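# Draw the reference picture on the pad with markers

## Task

Use the markers to reproduce the 'drawing' reference image on the paper pad. The image covers the entire sheet, and its upper edge corresponds to the pad's long side farthest from the robot. The scrap strip next to the pad does not count toward the result.

## Robot and tools

Two arms work over one table: left_arm, which carries a left hand, and right_arm, which carries a right hand. Each hand has a thumb and four fingers. show_instructions lists the reference images, including 'drawing'.

Scene frame: the origin sits at table-top height, halfway between the two nominal arm bases. +z points up, +x points out over the table, and left_arm is on the +y side. These names do not match image left and right. Calibrated bases: left_arm at (+0.063, +0.384, 0) m, right_arm at (-0.024, -0.455, 0) m, each yawed only slightly. Reported positions, velocities and Hand targets are all in the scene frame. Offsets are different: they run along each arm's current Hand target axes.

Hand point: this reference point sits 0.15 m out from the wrist flange along the fingers and 0.05 m in front of the palm. Its +z runs along the straight fingers and +y points out of the palm. +x points across the palm, away from the thumb on the right hand and toward it on the left. Straight fingers reach 0.06 to 0.07 m past the point, and a wrist bracket on the little-finger side can strike things. With the palm down, the wrist may hang up to 0.11 m below the point.

Row layout: every command row holds 28 numbers, each in [-1, 1]. The first 14 belong to left_arm and the next 14 to right_arm. Each arm's block is: dx, dy, dz, rx, ry, rz (a pose offset), then thumb_turn, thumb_bend, index, middle, ring, little, then force_limit and speed. The pose part is an offset from that arm's Hand target at the start of the action, along the Hand target's own axes. A value of 1.0 equals 0.6 m, or 180 degrees for rx, ry, rz, which together form one rotation vector. All six zeros re-request the current Hand target. Hand motor numbers are absolute targets: -1 is open or straight, +1 is closed or curled. thumb_turn +1 places the thumb in front of the palm. force_limit runs from about 0 N at -1 to 10 N at +1 (15 N for the thumb motors). speed rises to full at +0.48. No number means 'unchanged'. To leave a hand as it is, repeat its last eight sent numbers, or on the first use send hand_measured plus hand_force_limit and hand_speed.

execute_actions(actions, cameras): actions is a list of actions. Each action is a table of up to 15 rows at 1/30 s per step, and the last row is held to fill out the 15 steps. Every row counts from the action's start pose, not from the row before it. An empty list returns camera images. cameras takes names, ["all"] or [].

move(target, speed, blend, stop_force, zero, blocking, cameras): target is a single 28-number row or a list of up to 15 rows. Every row is an offset from the Hand targets as they stand when the move begins. speed is in m/s (0.002 to 3.6, default 0.25), and turning is capped at twice that in rad/s. blend is a corner-rounding radius in m. stop_force is in N (3 to 120, one value for both arms); it ends an arm's path when that arm pushes against its own motion. Do not rely on stop_force while the hand turns. Leave it out when lifting off a contact. zero defaults to true. blocking=false cannot be combined with stop_force. A move lasts at most 10 s. Its result includes a 'move:' line whose ending is done, off_target, held, moving or fault, plus limits such as paced or held.

wait(seconds 0-10) holds the last commands. stop brakes a running move. zoom_image(camera, region [x0,y0,x1,y1] px, at most 504x504) enlarges the newest image from cam_high, cam_above, cam_left_wrist or cam_right_wrist. zero_wrist_force(arm) re-zeroes that arm's wrist force sensor. finished_scene ends the scene for good.

Result lines: end_effector_position (m), end_effector_quat_wxyz, velocities, Hand target (the last commanded pose after clipping; the hand point often settles a little short of it), Joint positions and torques, and Wrist force/torque along the end-effector axes, which includes a peak line. Hand readings: hand_measured, hand_stopped_by (moving/target/force/stalled/fault), and hand_load_n (positive means the finger is being pushed open). hand_force_limit and hand_speed echo the settings.

Gripping a marker: turn the thumb in front of the palm and close on objects roughly 0.035 to 0.065 m thick, or on a handle down to about 0.025 m. For a gentle grip, close slowly (speed -0.94 or lower).

Drawing: bring the marker tip down slowly and use a low stop_force. Keep the pressure light, then trace the strokes with small offsets. The commanded orientation is clipped to within 32 degrees of the measured orientation on each step.

Avoid: hard presses, since stiff arms fault quickly. A force fault comes at about 150 N, and each wrist joint's torque limit is 25.7 N m. Any fault stops the arm for 10 s. Also avoid fast impacts, arm-to-arm contact or squeezing the other hand, dropping the marker or releasing it while moving, and anything falling off the table. Keep paths clear of an arm's own base. Long stretched holds heat the motors, and 85 °C triggers a brake stop.

Each tool is called after ">>>" as name(argument=value, ...), one argument or row to a line, values as JSON.

Reference images:

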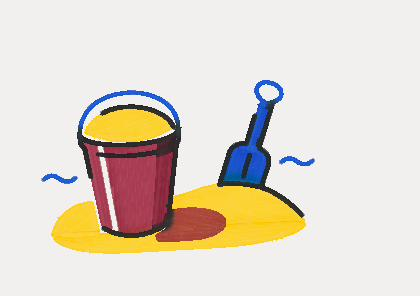

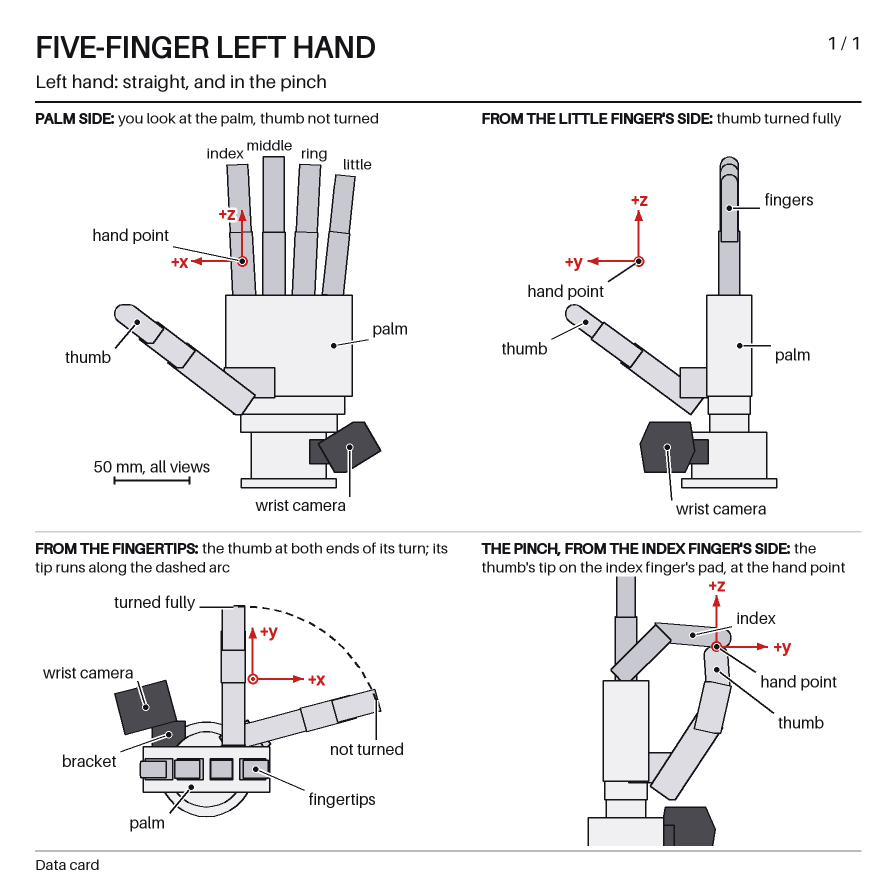

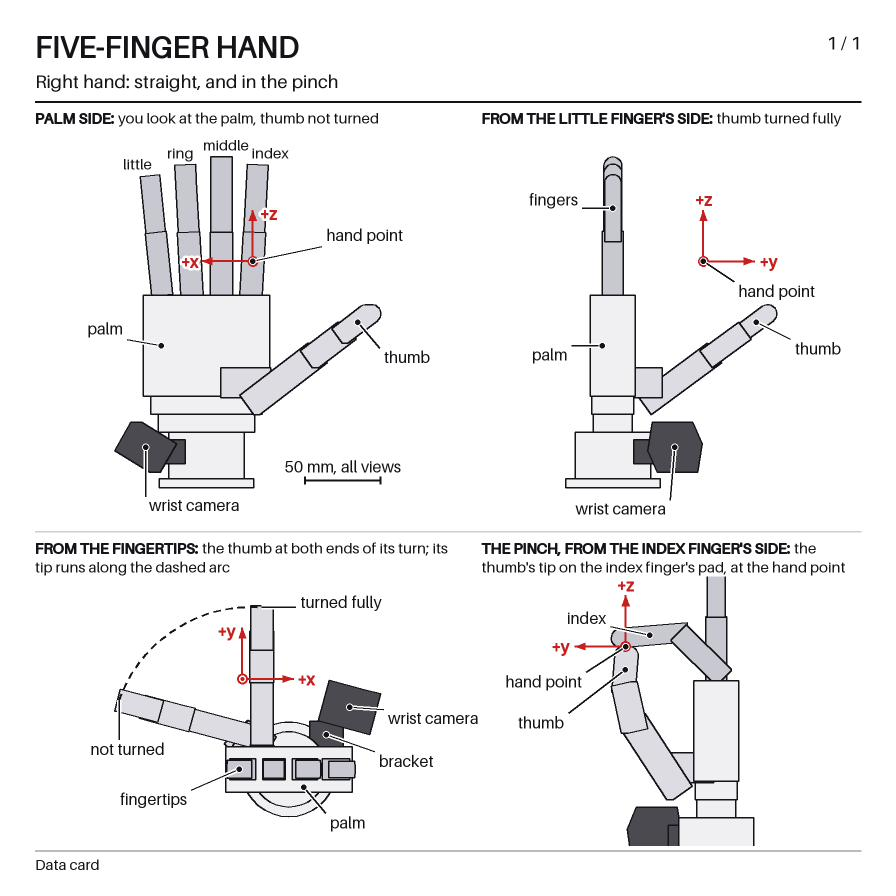

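## Session

>>> execute_actions(
  actions=[],
  cameras=["all"],
)

>>> show_instructions(
)

Scene clock: 0.00 s.
left_arm: end_effector_position=(+0.4026, -0.1574, +0.3681) hand_measured=(-1.000, -1.000, -1.000, -1.000, -1.000, -1.000) hand_load_n=(+0.0, +0.0, +0.0, +0.0, +0.0, +0.0) hand_stopped_by=(target, target, target, target, target, target) hand_force_limit=0.00 hand_speed=-0.80 end_effector_quat_wxyz=(+0.191, +0.441, +0.626, -0.613) | right_arm: end_effector_position=(+0.5488, -0.3655, +0.2272) hand_measured=(-1.000, -1.000, -1.000, -1.000, -1.000, -1.000) hand_load_n=(+0.0, +0.0, +0.0, -0.5, +0.0, +0.0) hand_stopped_by=(target, target, target, target, target, target) hand_force_limit=0.00 hand_speed=-0.80 end_effector_quat_wxyz=(-0.195, +0.340, +0.896, +0.207)
Joint positions: left_arm=[2.73 -1.989 -1.238 2.129 -0.197 -1.135] | right_arm=[-0.303 -0.909 1.167 1.725 1.156 -1.28]
Joint velocities: within noise
Joint torques (N m): no reading
Motor temperatures (°C): left_arm=[34 33 33 45 44 39] | right_arm=[31 30 35 44 40 39]
Wrist force (N): no reading
Wrist torque (N m): no reading
Wrist force, peak (N): no reading
Hand target: left_arm +0.4026, -0.1574, +0.3681; +0.191, +0.441, +0.626, -0.613 | right_arm +0.5488, -0.3655, +0.2272; -0.195, +0.340, +0.896, +0.207

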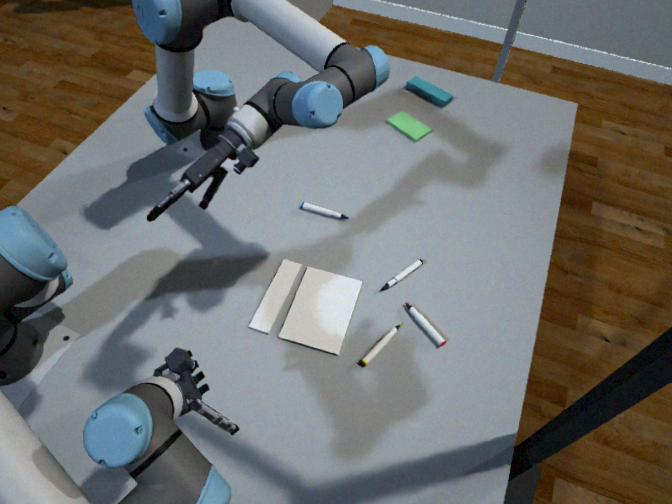

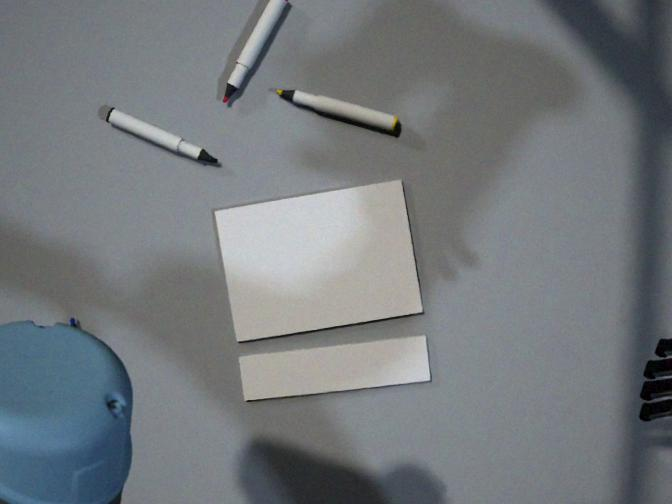

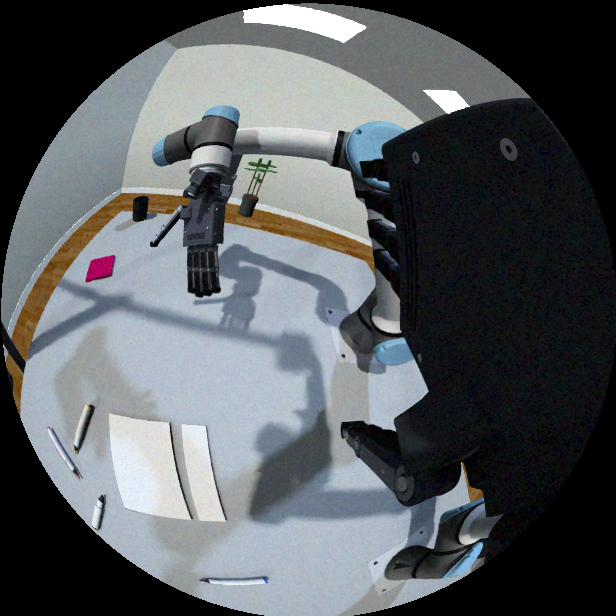

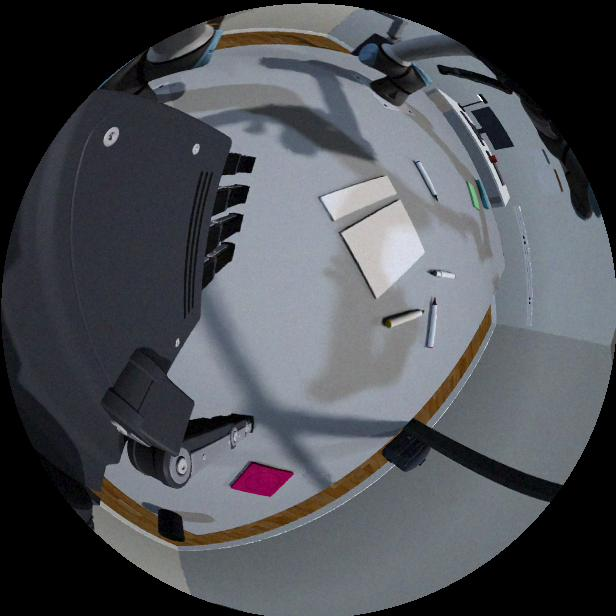

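Reference images for this scene: drawing, FIVE-FINGER LEFT HAND page 1, FIVE-FINGER HAND page 1.

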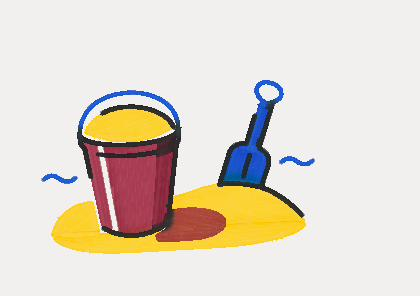

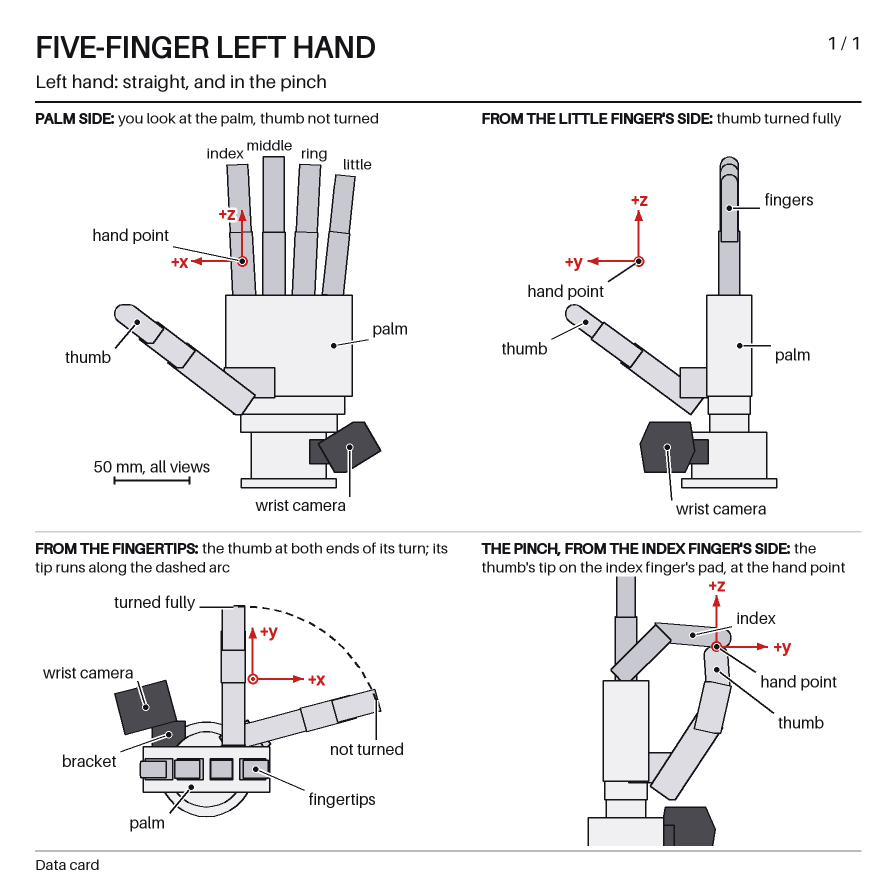

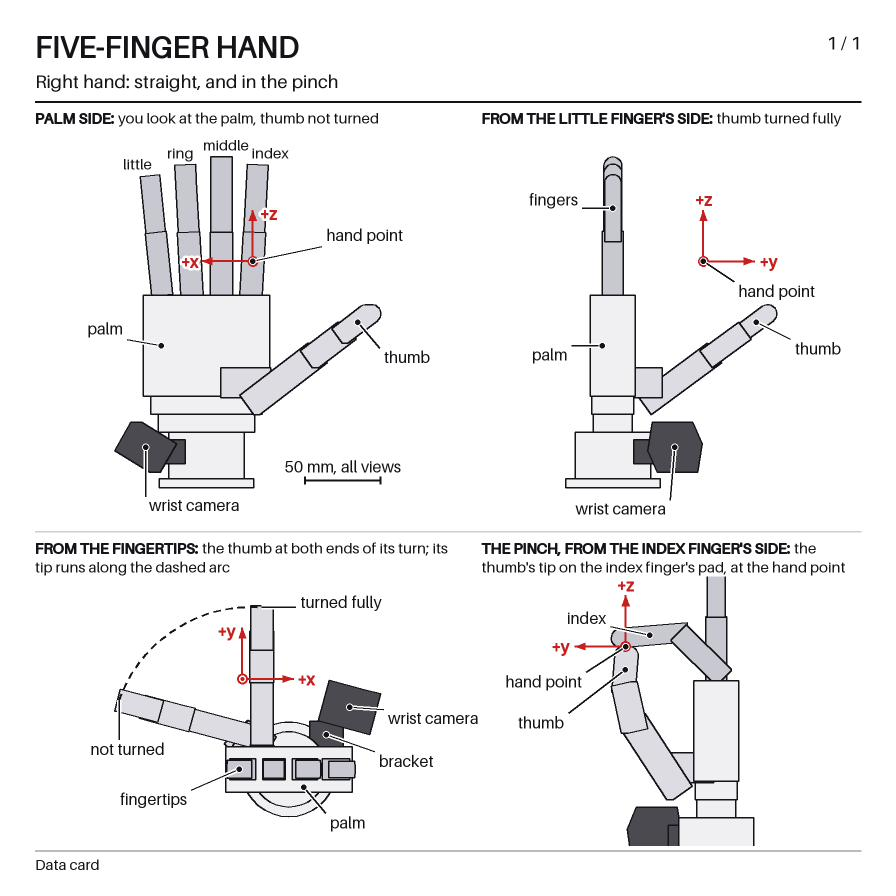

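>>> zoom_image(
  camera="cam_above",
  region=[80, 0, 440, 270],
)

>>> zoom_image(
  camera="cam_above",
  region=[190, 160, 450, 420],
)

>>> zoom_image(
  camera="cam_high",
  region=[230, 180, 470, 380],
)

>>> zoom_image(
  camera="cam_high",
  region=[370, 60, 490, 160],
)

>>> zoom_image(
  camera="cam_left_wrist",
  region=[20, 380, 300, 610],
)

Scaled by 1.400.

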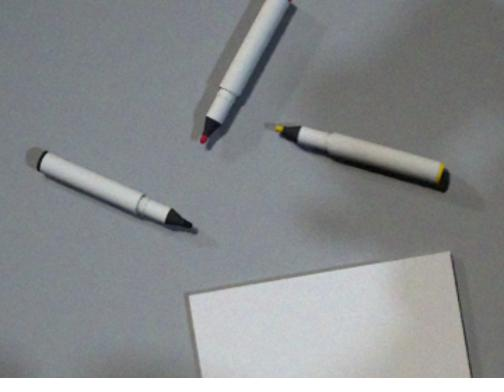

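Scaled by 1.938.

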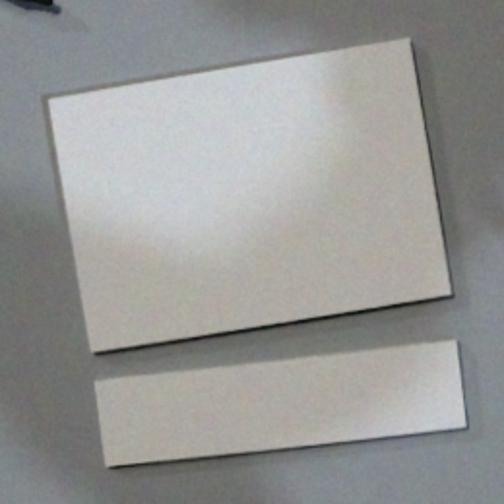

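Scaled by 2.100.

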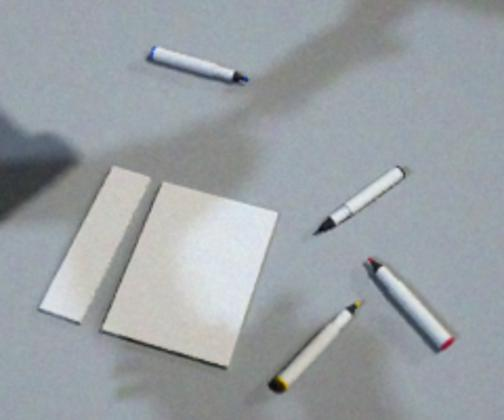

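Scaled by 4.200.

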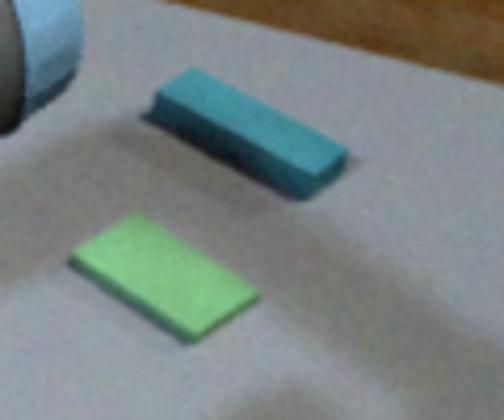

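Scaled by 1.800 from the camera's 616x616 image, which has a finer 880x880 frame.

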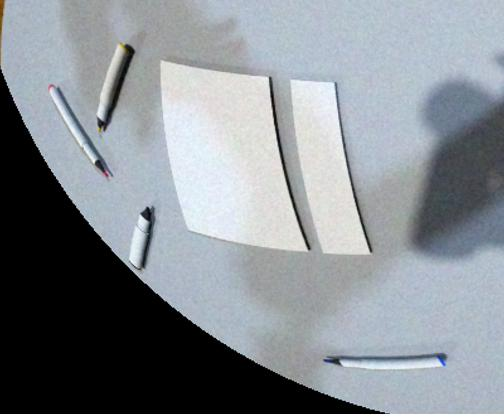

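>>> move(
  target=[0.4367, 0.2042, -0.575, -0.0667, -0.1096, -0.3123, -1, -1, -1, -1, -1, -1, 0.0, -0.8, 0, 0, 0, 0, 0, 0, -1, -1, -1, -1, -1, -1, 0.0, -0.8],
  cameras=["all"],
)

Scene clock: 449.03 s.
left_arm: end_effector_position=(+0.4625, +0.2319, +0.1501) hand_measured=(-1.000, -1.000, -1.000, -1.000, -1.000, -1.000) hand_load_n=(+0.0, +0.0, +0.0, +0.0, +0.0, -0.5) hand_stopped_by=(target, target, target, target, target, target) hand_force_limit=0.00 hand_speed=-0.80 end_effector_quat_wxyz=(+0.025, -0.032, +0.777, -0.629) | right_arm: end_effector_position=(+0.5488, -0.3655, +0.2272) hand_measured=(-1.000, -1.000, -1.000, -1.000, -1.000, -1.000) hand_load_n=(+0.0, +0.0, +0.0, +0.0, +0.0, +0.0) hand_stopped_by=(target, target, target, target, target, target) hand_force_limit=0.00 hand_speed=-0.80 end_effector_quat_wxyz=(-0.195, +0.340, +0.896, +0.207)
Joint positions: left_arm=[3.65 -2.183 -1.998 1.506 -0.482 -0.421] | right_arm=[-0.303 -0.909 1.167 1.725 1.156 -1.28]
Joint torques (N m): left_arm=[0.59 37.81 -3.56 -3.33 0.71 -0.85] | right_arm=[0.86 -45.93 -19.7 3.01 -0.47 0.08]
Wrist force (N): left_arm=[1.8 -1.3 0.2] | right_arm=[-0.5 -0.1 0.2]
Wrist torque (N m): left_arm=[-0.24 -0.34 0.14] | right_arm=[-0.02 0.07 -0.03]
Wrist force, peak (N): left_arm=[1.8 -1.3 0.2] | right_arm=[-0.5 -0.1 0.2]
Hand target: left_arm +0.4624, +0.2320, +0.1501; +0.025, -0.032, +0.777, -0.629 | right_arm +0.5488, -0.3655, +0.2272; -0.195, +0.340, +0.896, +0.207
Off the commanded pose: left_arm 0.000 m, 0 deg | right_arm 0.000 m, 0 deg.
move: done
camera_calibration:
cam_left_wrist: T_world_to_cam=[[-0.204665, -0.217501, 0.954361, -0.00391329], [-0.869859, 0.487497, -0.0754419, 0.299376], [-0.448839, -0.845601, -0.288968, 0.560627], [0, 0, 0, 1]] pos_world=[0.511245, 0.327271, 0.188324]

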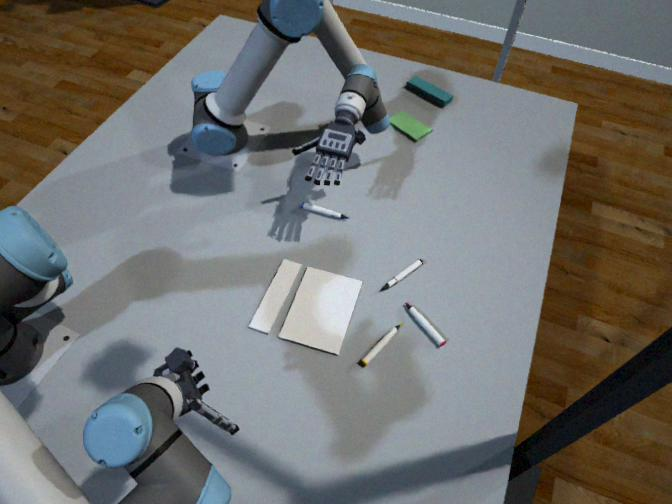

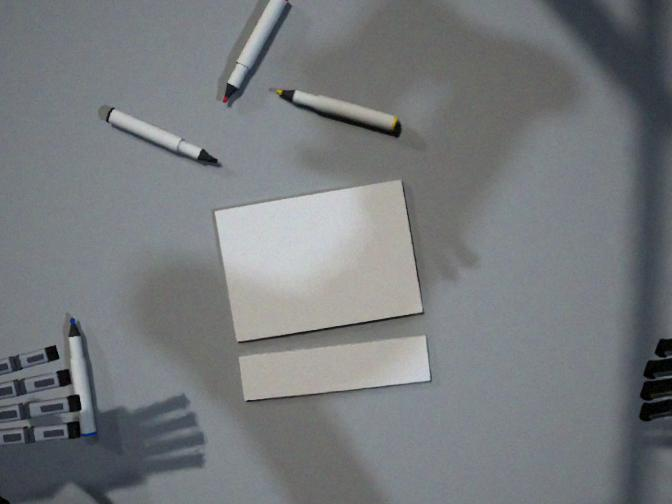

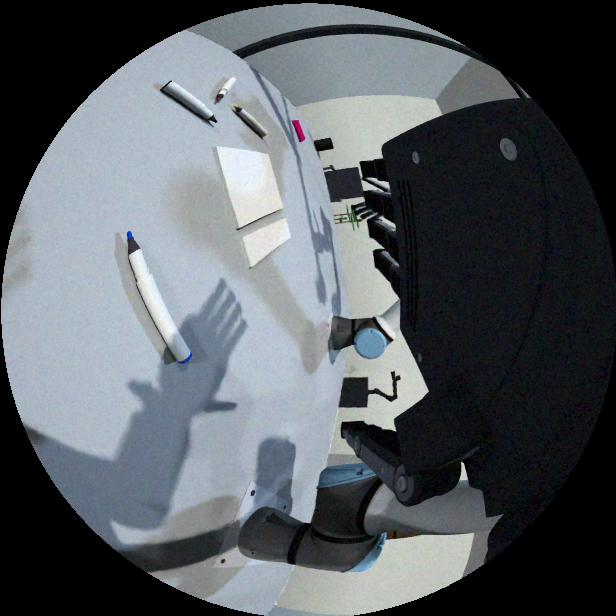

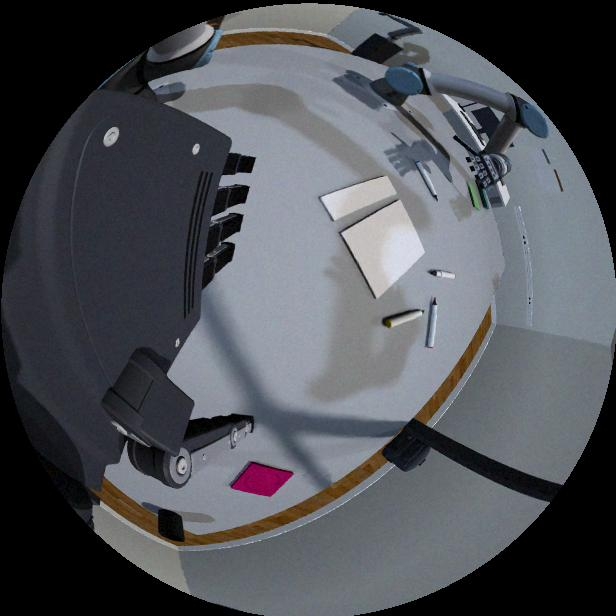

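>>> move(
  target=[0, 0, 0, 0, 0, 0, 1, 0, -0.3, -0.3, -1, -1, 0.0, -0.3, 0, 0, 0, 0, 0, 0, -1, -1, -1, -1, -1, -1, 0.0, -0.8],
  cameras=["cam_left_wrist", "cam_above"],
)

>>> zoom_image(
  camera="cam_left_wrist",
  region=[80, 120, 460, 500],
)

Scene clock: 511.00 s.
left_arm: end_effector_position=(+0.4624, +0.2320, +0.1501) hand_measured=(+1.000, +0.000, -0.300, -0.300, -1.000, -1.000) hand_load_n=(+0.0, +0.0, +0.0, +0.5, +0.0, +0.0) hand_stopped_by=(target, target, target, target, target, target) hand_force_limit=0.00 hand_speed=-0.30 end_effector_quat_wxyz=(+0.025, -0.032, +0.777, -0.629) | right_arm: end_effector_position=(+0.5488, -0.3655, +0.2272) hand_measured=(-1.000, -1.000, -1.000, -1.000, -1.000, -1.000) hand_load_n=(+0.0, +0.0, +0.0, +0.0, +0.0, +0.0) hand_stopped_by=(target, target, target, target, target, target) hand_force_limit=0.00 hand_speed=-0.80 end_effector_quat_wxyz=(-0.195, +0.340, +0.896, +0.207)
Joint positions: left_arm=[3.65 -2.183 -1.998 1.506 -0.482 -0.421] | right_arm=[-0.303 -0.909 1.167 1.725 1.156 -1.28]
Joint torques (N m): left_arm=[11.58 24.01 0.12 -1.96 1.08 -0.97] | right_arm=[0.81 -47.27 -19.13 3.15 -0.55 0.25]
Wrist force (N): left_arm=[1.7 -0.9 0.4] | right_arm=[-0.2 0.2 0.0]
Wrist torque (N m): left_arm=[-0.20 -0.30 0.09] | right_arm=[0.03 0.02 0.00]
Wrist force, peak (N): left_arm=[1.9 -1.2 0.3] | right_arm=[-0.6 -0.1 0.0]
Hand target: left_arm +0.4624, +0.2320, +0.1501; +0.025, -0.032, +0.777, -0.629 | right_arm +0.5488, -0.3655, +0.2272; -0.195, +0.340, +0.896, +0.207
Off the commanded pose: left_arm 0.000 m, 0 deg | right_arm 0.000 m, 0 deg.
move: done
camera_calibration:
cam_left_wrist: T_world_to_cam=[[-0.204303, -0.217471, 0.954446, -0.00402804], [-0.869892, 0.487487, -0.0751298, 0.299329], [-0.448942, -0.845614, -0.288772, 0.560618], [0, 0, 0, 1]] pos_world=[0.511245, 0.327271, 0.188224]
Images, in order (width x height): cam_above 672x504, cam_left_wrist 616x616.

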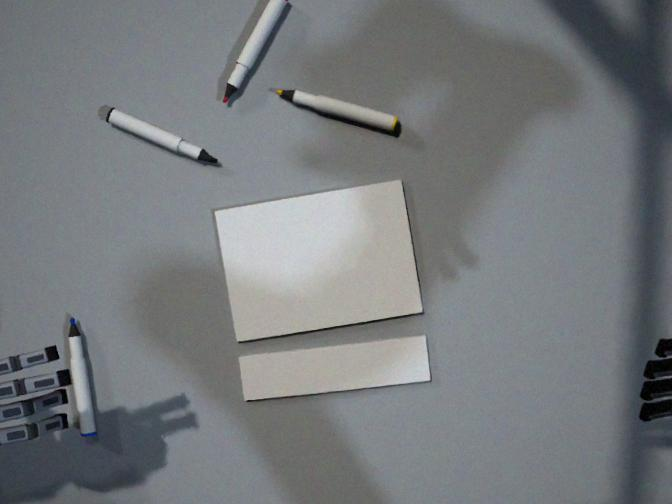

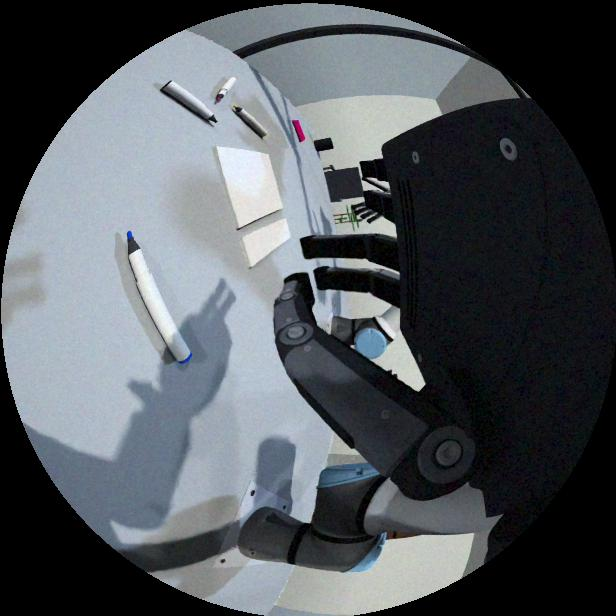

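Scaled by 1.326 from the camera's 616x616 image, which has a finer 880x880 frame.

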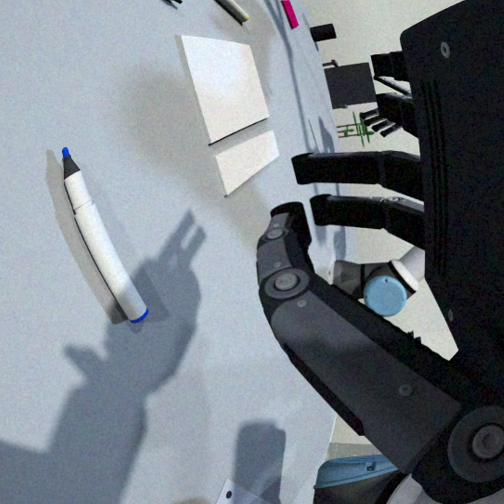

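>>> move(
  target=[-0.01, 0.1453, 0.0383, 0.0333, 0.0141, 0.003, 1, 0, -0.3, -0.3, -1, -1, 0.0, -0.3, 0, 0, 0, 0, 0, 0, -1, -1, -1, -1, -1, -1, 0.0, -0.8],
  cameras=["cam_left_wrist", "cam_above", "cam_high"],
)

>>> zoom_image(
  camera="cam_left_wrist",
  region=[80, 120, 460, 500],
)

Scene clock: 533.20 s.
left_arm: end_effector_position=(+0.4670, +0.2282, +0.0698) hand_measured=(+1.000, +0.000, -0.300, -0.300, -1.000, -1.000) hand_load_n=(+0.0, +0.0, +0.0, +0.0, +0.0, +0.0) hand_stopped_by=(target, target, target, target, target, target) hand_force_limit=0.00 hand_speed=-0.30 end_effector_quat_wxyz=(+0.013, -0.016, +0.747, -0.665) | right_arm: end_effector_position=(+0.5488, -0.3655, +0.2272) hand_measured=(-1.000, -1.000, -1.000, -1.000, -1.000, -1.000) hand_load_n=(+0.0, +0.0, +0.0, +0.0, +0.0, +0.0) hand_stopped_by=(target, target, target, target, target, target) hand_force_limit=0.00 hand_speed=-0.80 end_effector_quat_wxyz=(-0.195, +0.340, +0.896, +0.207)
Joint positions: left_arm=[3.645 -2.438 -1.98 1.529 -0.485 -0.226] | right_arm=[-0.303 -0.909 1.167 1.725 1.156 -1.28]
Joint torques (N m): left_arm=[-0.61 38.74 3.54 -1.33 0.35 0.08] | right_arm=[0.42 -46.28 -19.92 3.45 -0.5 0.44]
Wrist force (N): left_arm=[1.0 -0.6 -0.1] | right_arm=[-0.3 -0.2 -0.1]
Wrist torque (N m): left_arm=[-0.11 -0.22 0.17] | right_arm=[-0.03 0.04 -0.02]
Wrist force, peak (N): left_arm=[0.9 13.9 3.3] | right_arm=[-0.5 -0.1 0.1]
Hand target: left_arm +0.4670, +0.2282, +0.0698; +0.013, -0.016, +0.747, -0.665 (not the last commanded pose) | right_arm +0.5488, -0.3655, +0.2272; -0.195, +0.340, +0.896, +0.207
Off the commanded pose: left_arm 0.010 m, 1 deg | right_arm 0.000 m, 0 deg.
FORCE FAULT: contact force on the left arm reached its limit, and that arm stopped. The contact can be on any part of that arm, not only on its tool. That arm's remaining commands of this call were not run. That arm is still stopped at the end of this call. That arm stays stopped for about 10 more seconds. Until then a move that you send moves the other arm only, and its call returns only when the move has ended. Once the stop has ended, the next robot result says so. If the stop ends while you think or write, that arm runs what you send next, counted from a new Hand target: where the arm stands when the stop ends. While its stop runs, that arm, its gripper or tool too, takes no new command. Until it ends, the stop uses up actions while you think or wait. An arm that is not stopped still takes commands.
move: fault (left_arm)
camera_calibration:
cam_left_wrist: T_world_to_cam=[[-0.216539, -0.119311, 0.968956, 0.0549951], [-0.849544, 0.512052, -0.126802, 0.287503], [-0.481026, -0.850628, -0.212239, 0.547087], [0, 0, 0, 1]] pos_world=[0.519318, 0.324713, 0.0992817]
Images, in order (width x height): cam_high 672x504, cam_above 672x504, cam_left_wrist 616x616.

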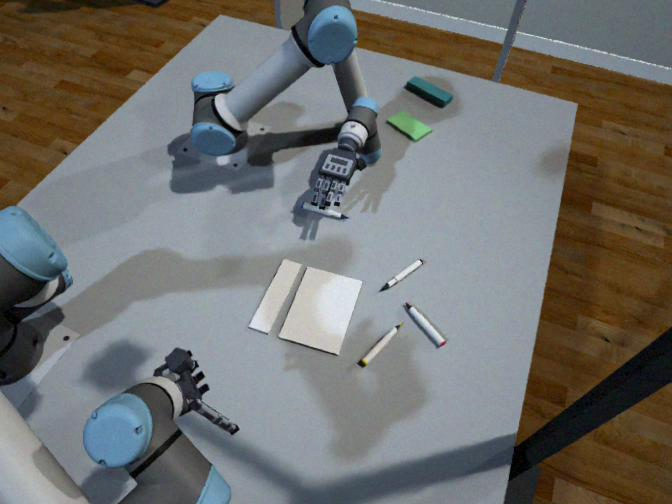

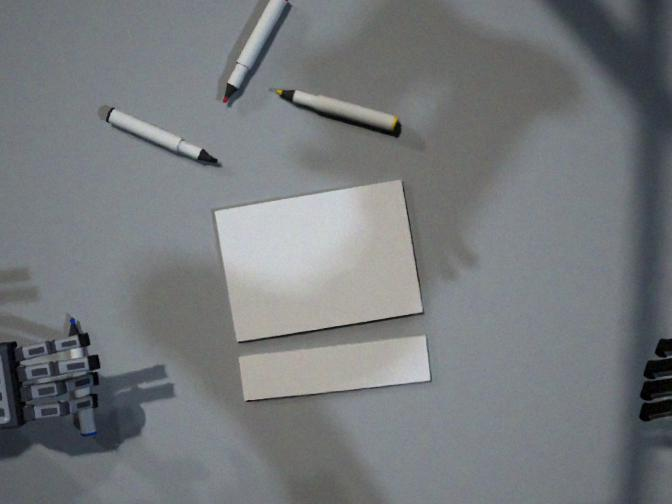

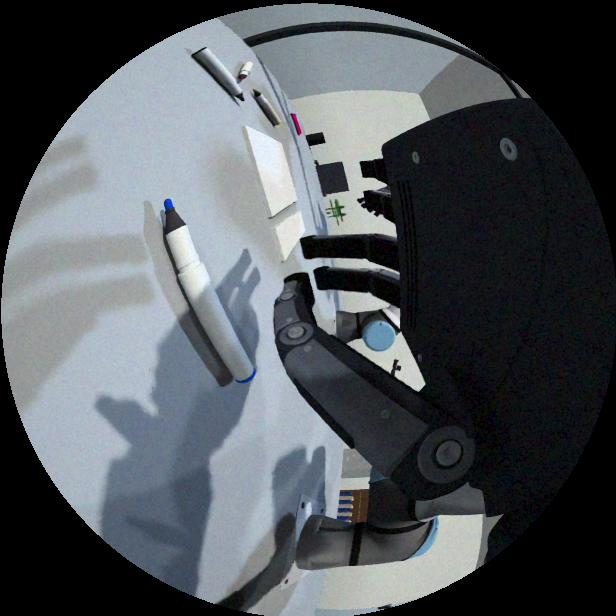

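Scaled by 1.326 from the camera's 616x616 image, which has a finer 880x880 frame.

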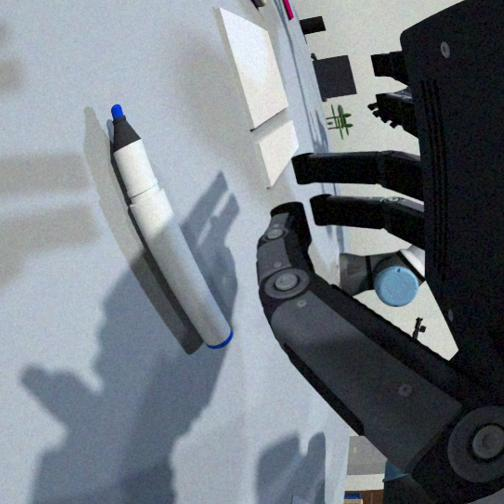

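>>> wait(
  seconds=0.5,
)

Scene clock: 584.43 s.
left_arm: end_effector_position=(+0.4670, +0.2282, +0.0698) hand_measured=(+1.000, +0.000, -0.300, -0.300, -1.000, -1.000) hand_load_n=(+0.5, +0.0, +0.0, +0.0, +0.0, +0.0) hand_stopped_by=(target, target, target, target, target, target) hand_force_limit=0.00 hand_speed=-0.30 end_effector_quat_wxyz=(+0.013, -0.016, +0.747, -0.665) | right_arm: end_effector_position=(+0.5488, -0.3655, +0.2272) hand_measured=(-1.000, -1.000, -1.000, -1.000, -1.000, -1.000) hand_load_n=(+0.0, +0.0, +0.0, +0.0, +0.0, +0.0) hand_stopped_by=(target, target, target, target, target, target) hand_force_limit=0.00 hand_speed=-0.80 end_effector_quat_wxyz=(-0.195, +0.340, +0.896, +0.207)
Joint positions: left_arm=[3.645 -2.438 -1.98 1.529 -0.485 -0.226] | right_arm=[-0.303 -0.909 1.167 1.725 1.156 -1.28]
Joint torques (N m): left_arm=[-0.43 39.4 3.4 -1.25 0.48 0.22] | right_arm=[-0.84 -48.97 -19.35 3.82 -0.62 0.43]
Wrist force (N): left_arm=[1.1 -1.0 0.0] | right_arm=[-0.1 0.2 0.2]
Wrist torque (N m): left_arm=[-0.19 -0.23 0.18] | right_arm=[0.01 0.01 -0.01]
Wrist force, peak (N): left_arm=[1.3 -1.1 0.3] | right_arm=[-0.6 -0.2 0.2]
Hand target: left_arm +0.4670, +0.2282, +0.0698; +0.013, -0.016, +0.747, -0.665 (not the last commanded pose) | right_arm +0.5488, -0.3655, +0.2272; -0.195, +0.340, +0.896, +0.207
Off the commanded pose: left_arm 0.010 m, 1 deg | right_arm 0.000 m, 0 deg.
FORCE FAULT, CONTINUED: the left arm's stop, for the force fault that an earlier result reported, is over. The rest of the stop counts as 19 of the actions that you can send in this scene. That arm's target is now where it stood when the stop ended, not its last command. That arm accepts commands again.
wait: 0.50 s; at rest from the start

>>> move(
  target=[
    [-0.0473, -0.3375, 0.0128, 0, 0, 0, 1, 0, -0.3, -0.3, -1, -1, 0.0, -0.3, 0, 0, 0, 0, 0, 0, -1, -1, -1, -1, -1, -1, 0.0, -0.8],
    [-0.049, -0.3963, 0.0867, -0.3628, -0.3489, -0.391, 1, 0, -0.3, -0.3, -1, -1, 0.0, -0.3, 0, 0, 0, 0, 0, 0, -1, -1, -1, -1, -1, -1, 0.0, -0.8],
  ],
  cameras=["cam_high"],
)

Scene clock: 615.00 s.
left_arm: end_effector_position=(+0.5000, +0.1502, +0.2998) hand_measured=(+1.000, +0.000, -0.300, -0.300, -1.000, -1.000) hand_load_n=(+0.5, +0.0, +0.0, +0.0, +0.0, +0.0) hand_stopped_by=(target, target, target, target, target, target) hand_force_limit=0.00 hand_speed=-0.30 end_effector_quat_wxyz=(+0.000, +0.707, -0.707, +0.000) | right_arm: end_effector_position=(+0.5488, -0.3655, +0.2272) hand_measured=(-1.000, -1.000, -1.000, -1.000, -1.000, -1.000) hand_load_n=(+0.0, +0.0, +0.0, +0.0, +0.0, +0.0) hand_stopped_by=(target, target, target, target, target, target) hand_force_limit=0.00 hand_speed=-0.80 end_effector_quat_wxyz=(-0.195, +0.340, +0.896, +0.207)
Joint positions: left_arm=[2.994 -2.141 -0.925 1.495 -1.572 -3.279] | right_arm=[-0.303 -0.909 1.167 1.725 1.156 -1.28]
Joint torques (N m): left_arm=[13.73 50.81 9.85 -3.1 -0.02 -0.99] | right_arm=[-1.16 -48.47 -20.04 4.02 -0.71 0.69]
Wrist force (N): left_arm=[1.1 2.1 -1.5] | right_arm=[-0.2 -0.3 0.0]
Wrist torque (N m): left_arm=[0.51 -0.28 0.02] | right_arm=[-0.04 0.03 -0.02]
Wrist force, peak (N): left_arm=[1.5 -3.6 0.4] | right_arm=[-0.7 0.1 0.1]
Hand target: left_arm +0.5000, +0.1503, +0.2999; +0.000, +0.707, -0.707, +0.000 | right_arm +0.5488, -0.3655, +0.2272; -0.195, +0.340, +0.896, +0.207
Off the commanded pose: left_arm 0.000 m, 0 deg | right_arm 0.000 m, 0 deg.
move: done
Images, in order (width x height): cam_high 672x504.

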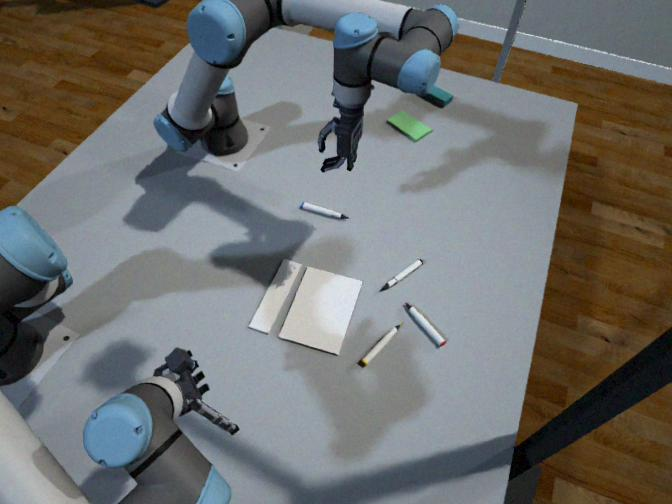

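>>> move(
  target=[-0.0833, -0.25, 0.0833, 0.5, 0, 0, 1, 0, -0.3, -0.3, -1, -1, 0.0, -0.3, 0, 0, 0, 0, 0, 0, -1, -1, -1, -1, -1, -1, 0.0, -0.8],
  cameras=["cam_high"],
)

Scene clock: 648.30 s.
left_arm: end_effector_position=(+0.6500, +0.2005, +0.2499) hand_measured=(+1.000, +0.000, -0.300, -0.300, -1.000, -1.000) hand_load_n=(+0.0, +0.5, +0.0, +0.0, +0.0, +0.0) hand_stopped_by=(target, target, target, target, target, target) hand_force_limit=0.00 hand_speed=-0.30 end_effector_quat_wxyz=(+0.500, -0.500, +0.500, -0.500) end_effector_velocity=(+0.001, -0.001, +0.001) end_effector_angular_velocity=(-0.001, -0.005, -0.001) | right_arm: end_effector_position=(+0.5488, -0.3655, +0.2272) hand_measured=(-1.000, -1.000, -1.000, -1.000, -1.000, -1.000) hand_load_n=(+0.0, +0.0, +0.0, +0.0, +0.0, +0.0) hand_stopped_by=(target, target, target, target, target, target) hand_force_limit=0.00 hand_speed=-0.80 end_effector_quat_wxyz=(-0.195, +0.340, +0.896, +0.207)
Joint positions: left_arm=[3.073 -1.561 -2.051 3.612 -1.63 -3.141] | right_arm=[-0.303 -0.909 1.167 1.725 1.156 -1.28]
Joint velocities: left_arm=[-0.001 0 0 0.005 0 0] | right_arm=[within noise]
Joint torques (N m): left_arm=[-13.97 32.16 23.21 3.52 -1.5 -1.24] | right_arm=[-1.62 -49.16 -20.41 4.47 -0.83 0.84]
Wrist force (N): left_arm=[1.6 -1.2 1.0] | right_arm=[-0.4 -0.1 0.0]
Wrist torque (N m): left_arm=[-0.38 -0.32 0.15] | right_arm=[-0.01 0.05 -0.02]
Wrist force, peak (N): left_arm=[1.0 2.6 -1.7] | right_arm=[-0.5 0.0 0.4]
Hand target: left_arm +0.6500, +0.2004, +0.2500; +0.501, -0.500, +0.500, -0.500 | right_arm +0.5488, -0.3655, +0.2272; -0.195, +0.340, +0.896, +0.207
Off the commanded pose: left_arm 0.000 m, 0 deg | right_arm 0.000 m, 0 deg.
move: done
Images, in order (width x height): cam_high 672x504.

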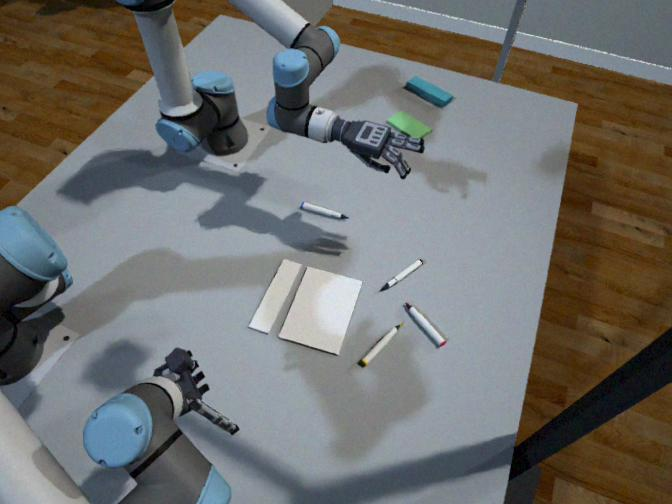

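>>> move(
  target=[-0.0467, 0.0833, -0.3017, 0, 0.4889, 0, 1, 0, -0.3, -0.3, -1, -1, 0.0, -0.3, 0, 0, 0, 0, 0, 0, -1, -1, -1, -1, -1, -1, 0.0, -0.8],
  cameras=["cam_high", "cam_left_wrist"],
)

Scene clock: 667.77 s.
left_arm: end_effector_position=(+0.4690, +0.2283, +0.1999) hand_measured=(+1.000, +0.000, -0.300, -0.300, -1.000, -1.000) hand_load_n=(+0.0, +0.0, +0.0, +0.0, +0.0, +0.0) hand_stopped_by=(target, target, target, target, target, target) hand_force_limit=0.00 hand_speed=-0.30 end_effector_quat_wxyz=(+0.013, -0.012, +0.707, -0.707) | right_arm: end_effector_position=(+0.5488, -0.3655, +0.2272) hand_measured=(-1.000, -1.000, -1.000, -1.000, -1.000, -1.000) hand_load_n=(+0.0, +0.0, +0.0, +0.0, +0.0, +0.0) hand_stopped_by=(target, target, target, target, target, target) hand_force_limit=0.00 hand_speed=-0.80 end_effector_quat_wxyz=(-0.195, +0.340, +0.896, +0.207)
Joint positions: left_arm=[3.659 -1.788 -1.942 3.731 0.492 -3.143] | right_arm=[-0.303 -0.909 1.167 1.725 1.156 -1.28]
Joint torques (N m): left_arm=[13.78 37.62 2.44 -2.58 1.29 0.78] | right_arm=[-1.13 -49.69 -19.89 4.56 -0.8 1.04]
Wrist force (N): left_arm=[1.4 -0.8 0.7] | right_arm=[-0.3 -0.1 0.0]
Wrist torque (N m): left_arm=[-0.25 -0.22 0.11] | right_arm=[-0.02 0.03 -0.03]
Wrist force, peak (N): left_arm=[2.1 -1.8 1.0] | right_arm=[-0.1 -0.1 0.6]
Hand target: left_arm +0.4690, +0.2283, +0.1999; +0.013, -0.012, +0.707, -0.707 | right_arm +0.5488, -0.3655, +0.2272; -0.195, +0.340, +0.896, +0.207
Off the commanded pose: left_arm 0.000 m, 0 deg | right_arm 0.000 m, 0 deg.
move: done
camera_calibration:
cam_left_wrist: T_world_to_cam=[[-0.223292, -0.00552468, 0.974736, -0.0946797], [-0.845304, 0.49905, -0.190813, 0.319594], [-0.485388, -0.866555, -0.116104, 0.562225], [0, 0, 0, 1]] pos_world=[0.521911, 0.327183, 0.218547]
Images, in order (width x height): cam_high 672x504, cam_left_wrist 616x616.

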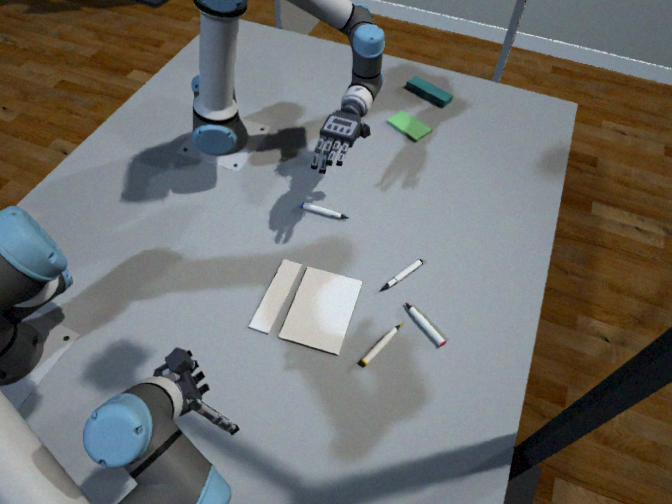

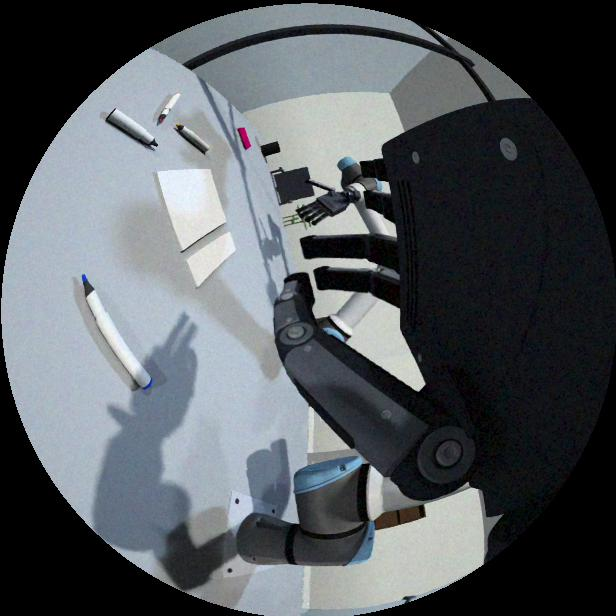

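>>> move(
  target=[0, 0.2333, 0, -0.0333, 0, 0, 1, 0, -0.3, -0.3, -1, -1, 0.0, -0.3, 0, 0, 0, 0, 0, 0, -1, -1, -1, -1, -1, -1, 0.0, -0.8],
  cameras=["cam_high", "cam_left_wrist", "cam_above"],
  stop_force=10,
  speed=0.1,
)

>>> zoom_image(
  camera="cam_left_wrist",
  region=[80, 120, 460, 500],
)

>>> zoom_image(
  camera="cam_above",
  region=[0, 280, 200, 480],
)

Scene clock: 682.97 s.
left_arm: end_effector_position=(+0.4690, +0.2284, +0.0600) hand_measured=(+1.000, +0.000, -0.300, -0.300, -1.000, -1.000) hand_load_n=(+0.5, +0.0, +0.0, +0.0, +0.0, +0.0) hand_stopped_by=(target, target, target, target, target, target) hand_force_limit=0.00 hand_speed=-0.30 end_effector_quat_wxyz=(+0.012, -0.013, +0.743, -0.669) | right_arm: end_effector_position=(+0.5488, -0.3655, +0.2272) hand_measured=(-1.000, -1.000, -1.000, -1.000, -1.000, -1.000) hand_load_n=(+0.0, +0.0, +0.5, +0.0, +0.0, +0.0) hand_stopped_by=(target, target, target, target, target, target) hand_force_limit=0.00 hand_speed=-0.80 end_effector_quat_wxyz=(-0.195, +0.340, +0.896, +0.207)
Joint positions: left_arm=[3.643 -1.953 -2.115 4.295 0.486 -3.343] | right_arm=[-0.303 -0.909 1.167 1.725 1.156 -1.28]
Joint torques (N m): left_arm=[10.74 41.93 22.22 1.74 -0.48 0.02] | right_arm=[-1.97 -49.73 -20.52 4.59 -0.85 1.25]
Wrist force (N): left_arm=[1.5 -0.6 0.6] | right_arm=[-0.1 -0.1 0.0]
Wrist torque (N m): left_arm=[-0.18 -0.29 0.18] | right_arm=[-0.01 0.00 -0.01]
Wrist force, peak (N): left_arm=[1.3 -2.5 0.9] | right_arm=[-0.5 -0.2 0.1]
Hand target: left_arm +0.4690, +0.2284, +0.0600; +0.012, -0.013, +0.743, -0.669 | right_arm +0.5488, -0.3655, +0.2272; -0.195, +0.340, +0.896, +0.207
Off the commanded pose: left_arm 0.000 m, 0 deg | right_arm 0.000 m, 0 deg.
move: done
camera_calibration:
cam_left_wrist: T_world_to_cam=[[-0.219599, -0.107205, 0.969682, 0.063553], [-0.845903, 0.516095, -0.13451, 0.285851], [-0.486028, -0.849796, -0.204019, 0.547816], [0, 0, 0, 1]] pos_world=[0.522013, 0.324818, 0.0885887]
Images, in order (width x height): cam_high 672x504, cam_above 672x504, cam_left_wrist 616x616.

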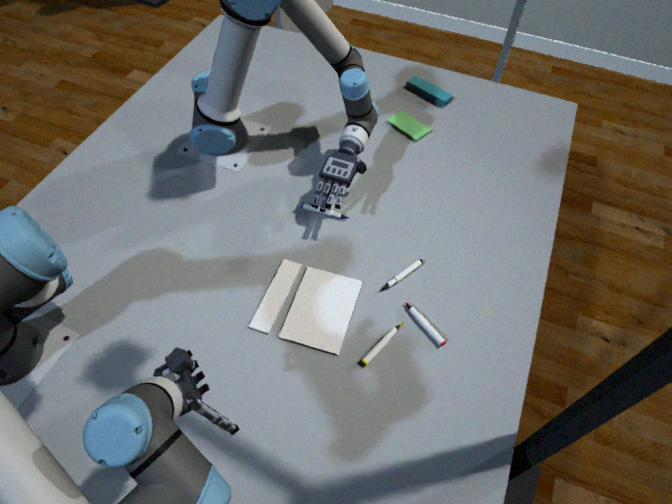

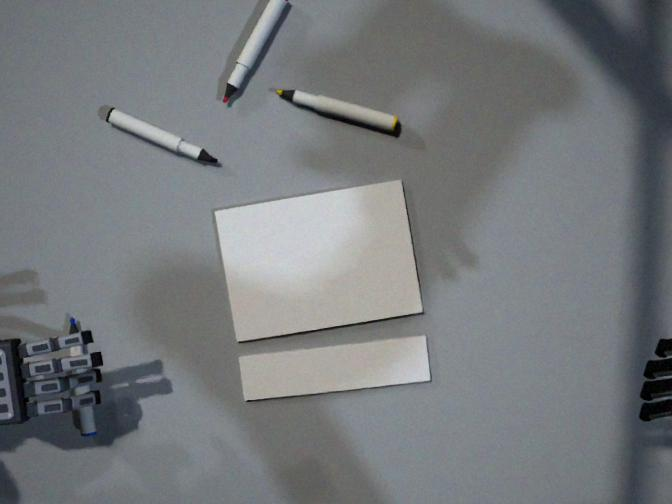

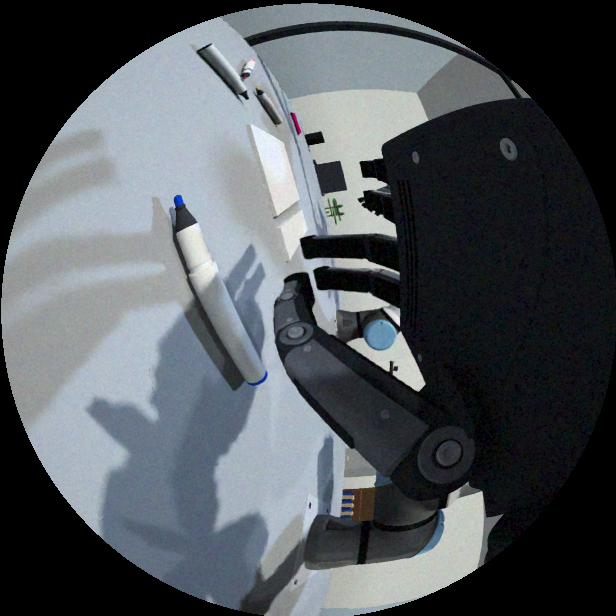

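Scaled by 1.326 from the camera's 616x616 image, which has a finer 880x880 frame.

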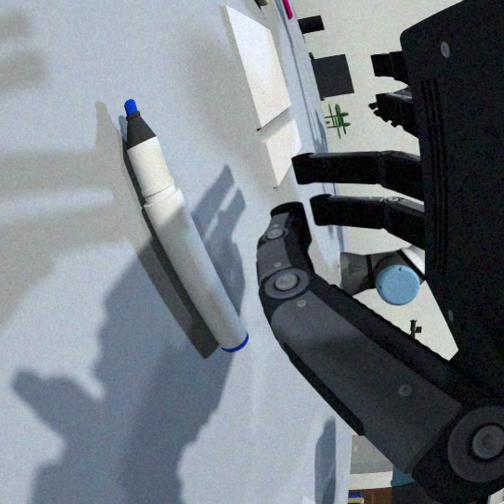

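Scaled by 2.520.

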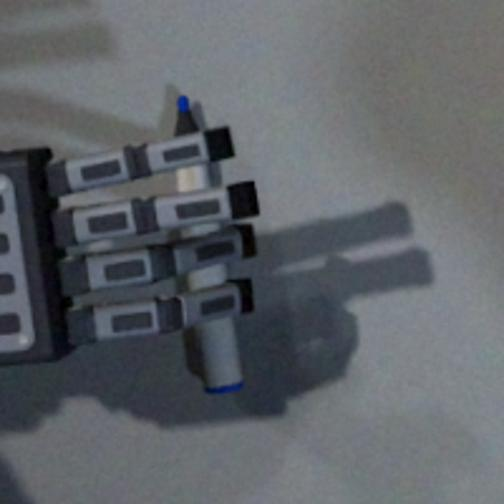

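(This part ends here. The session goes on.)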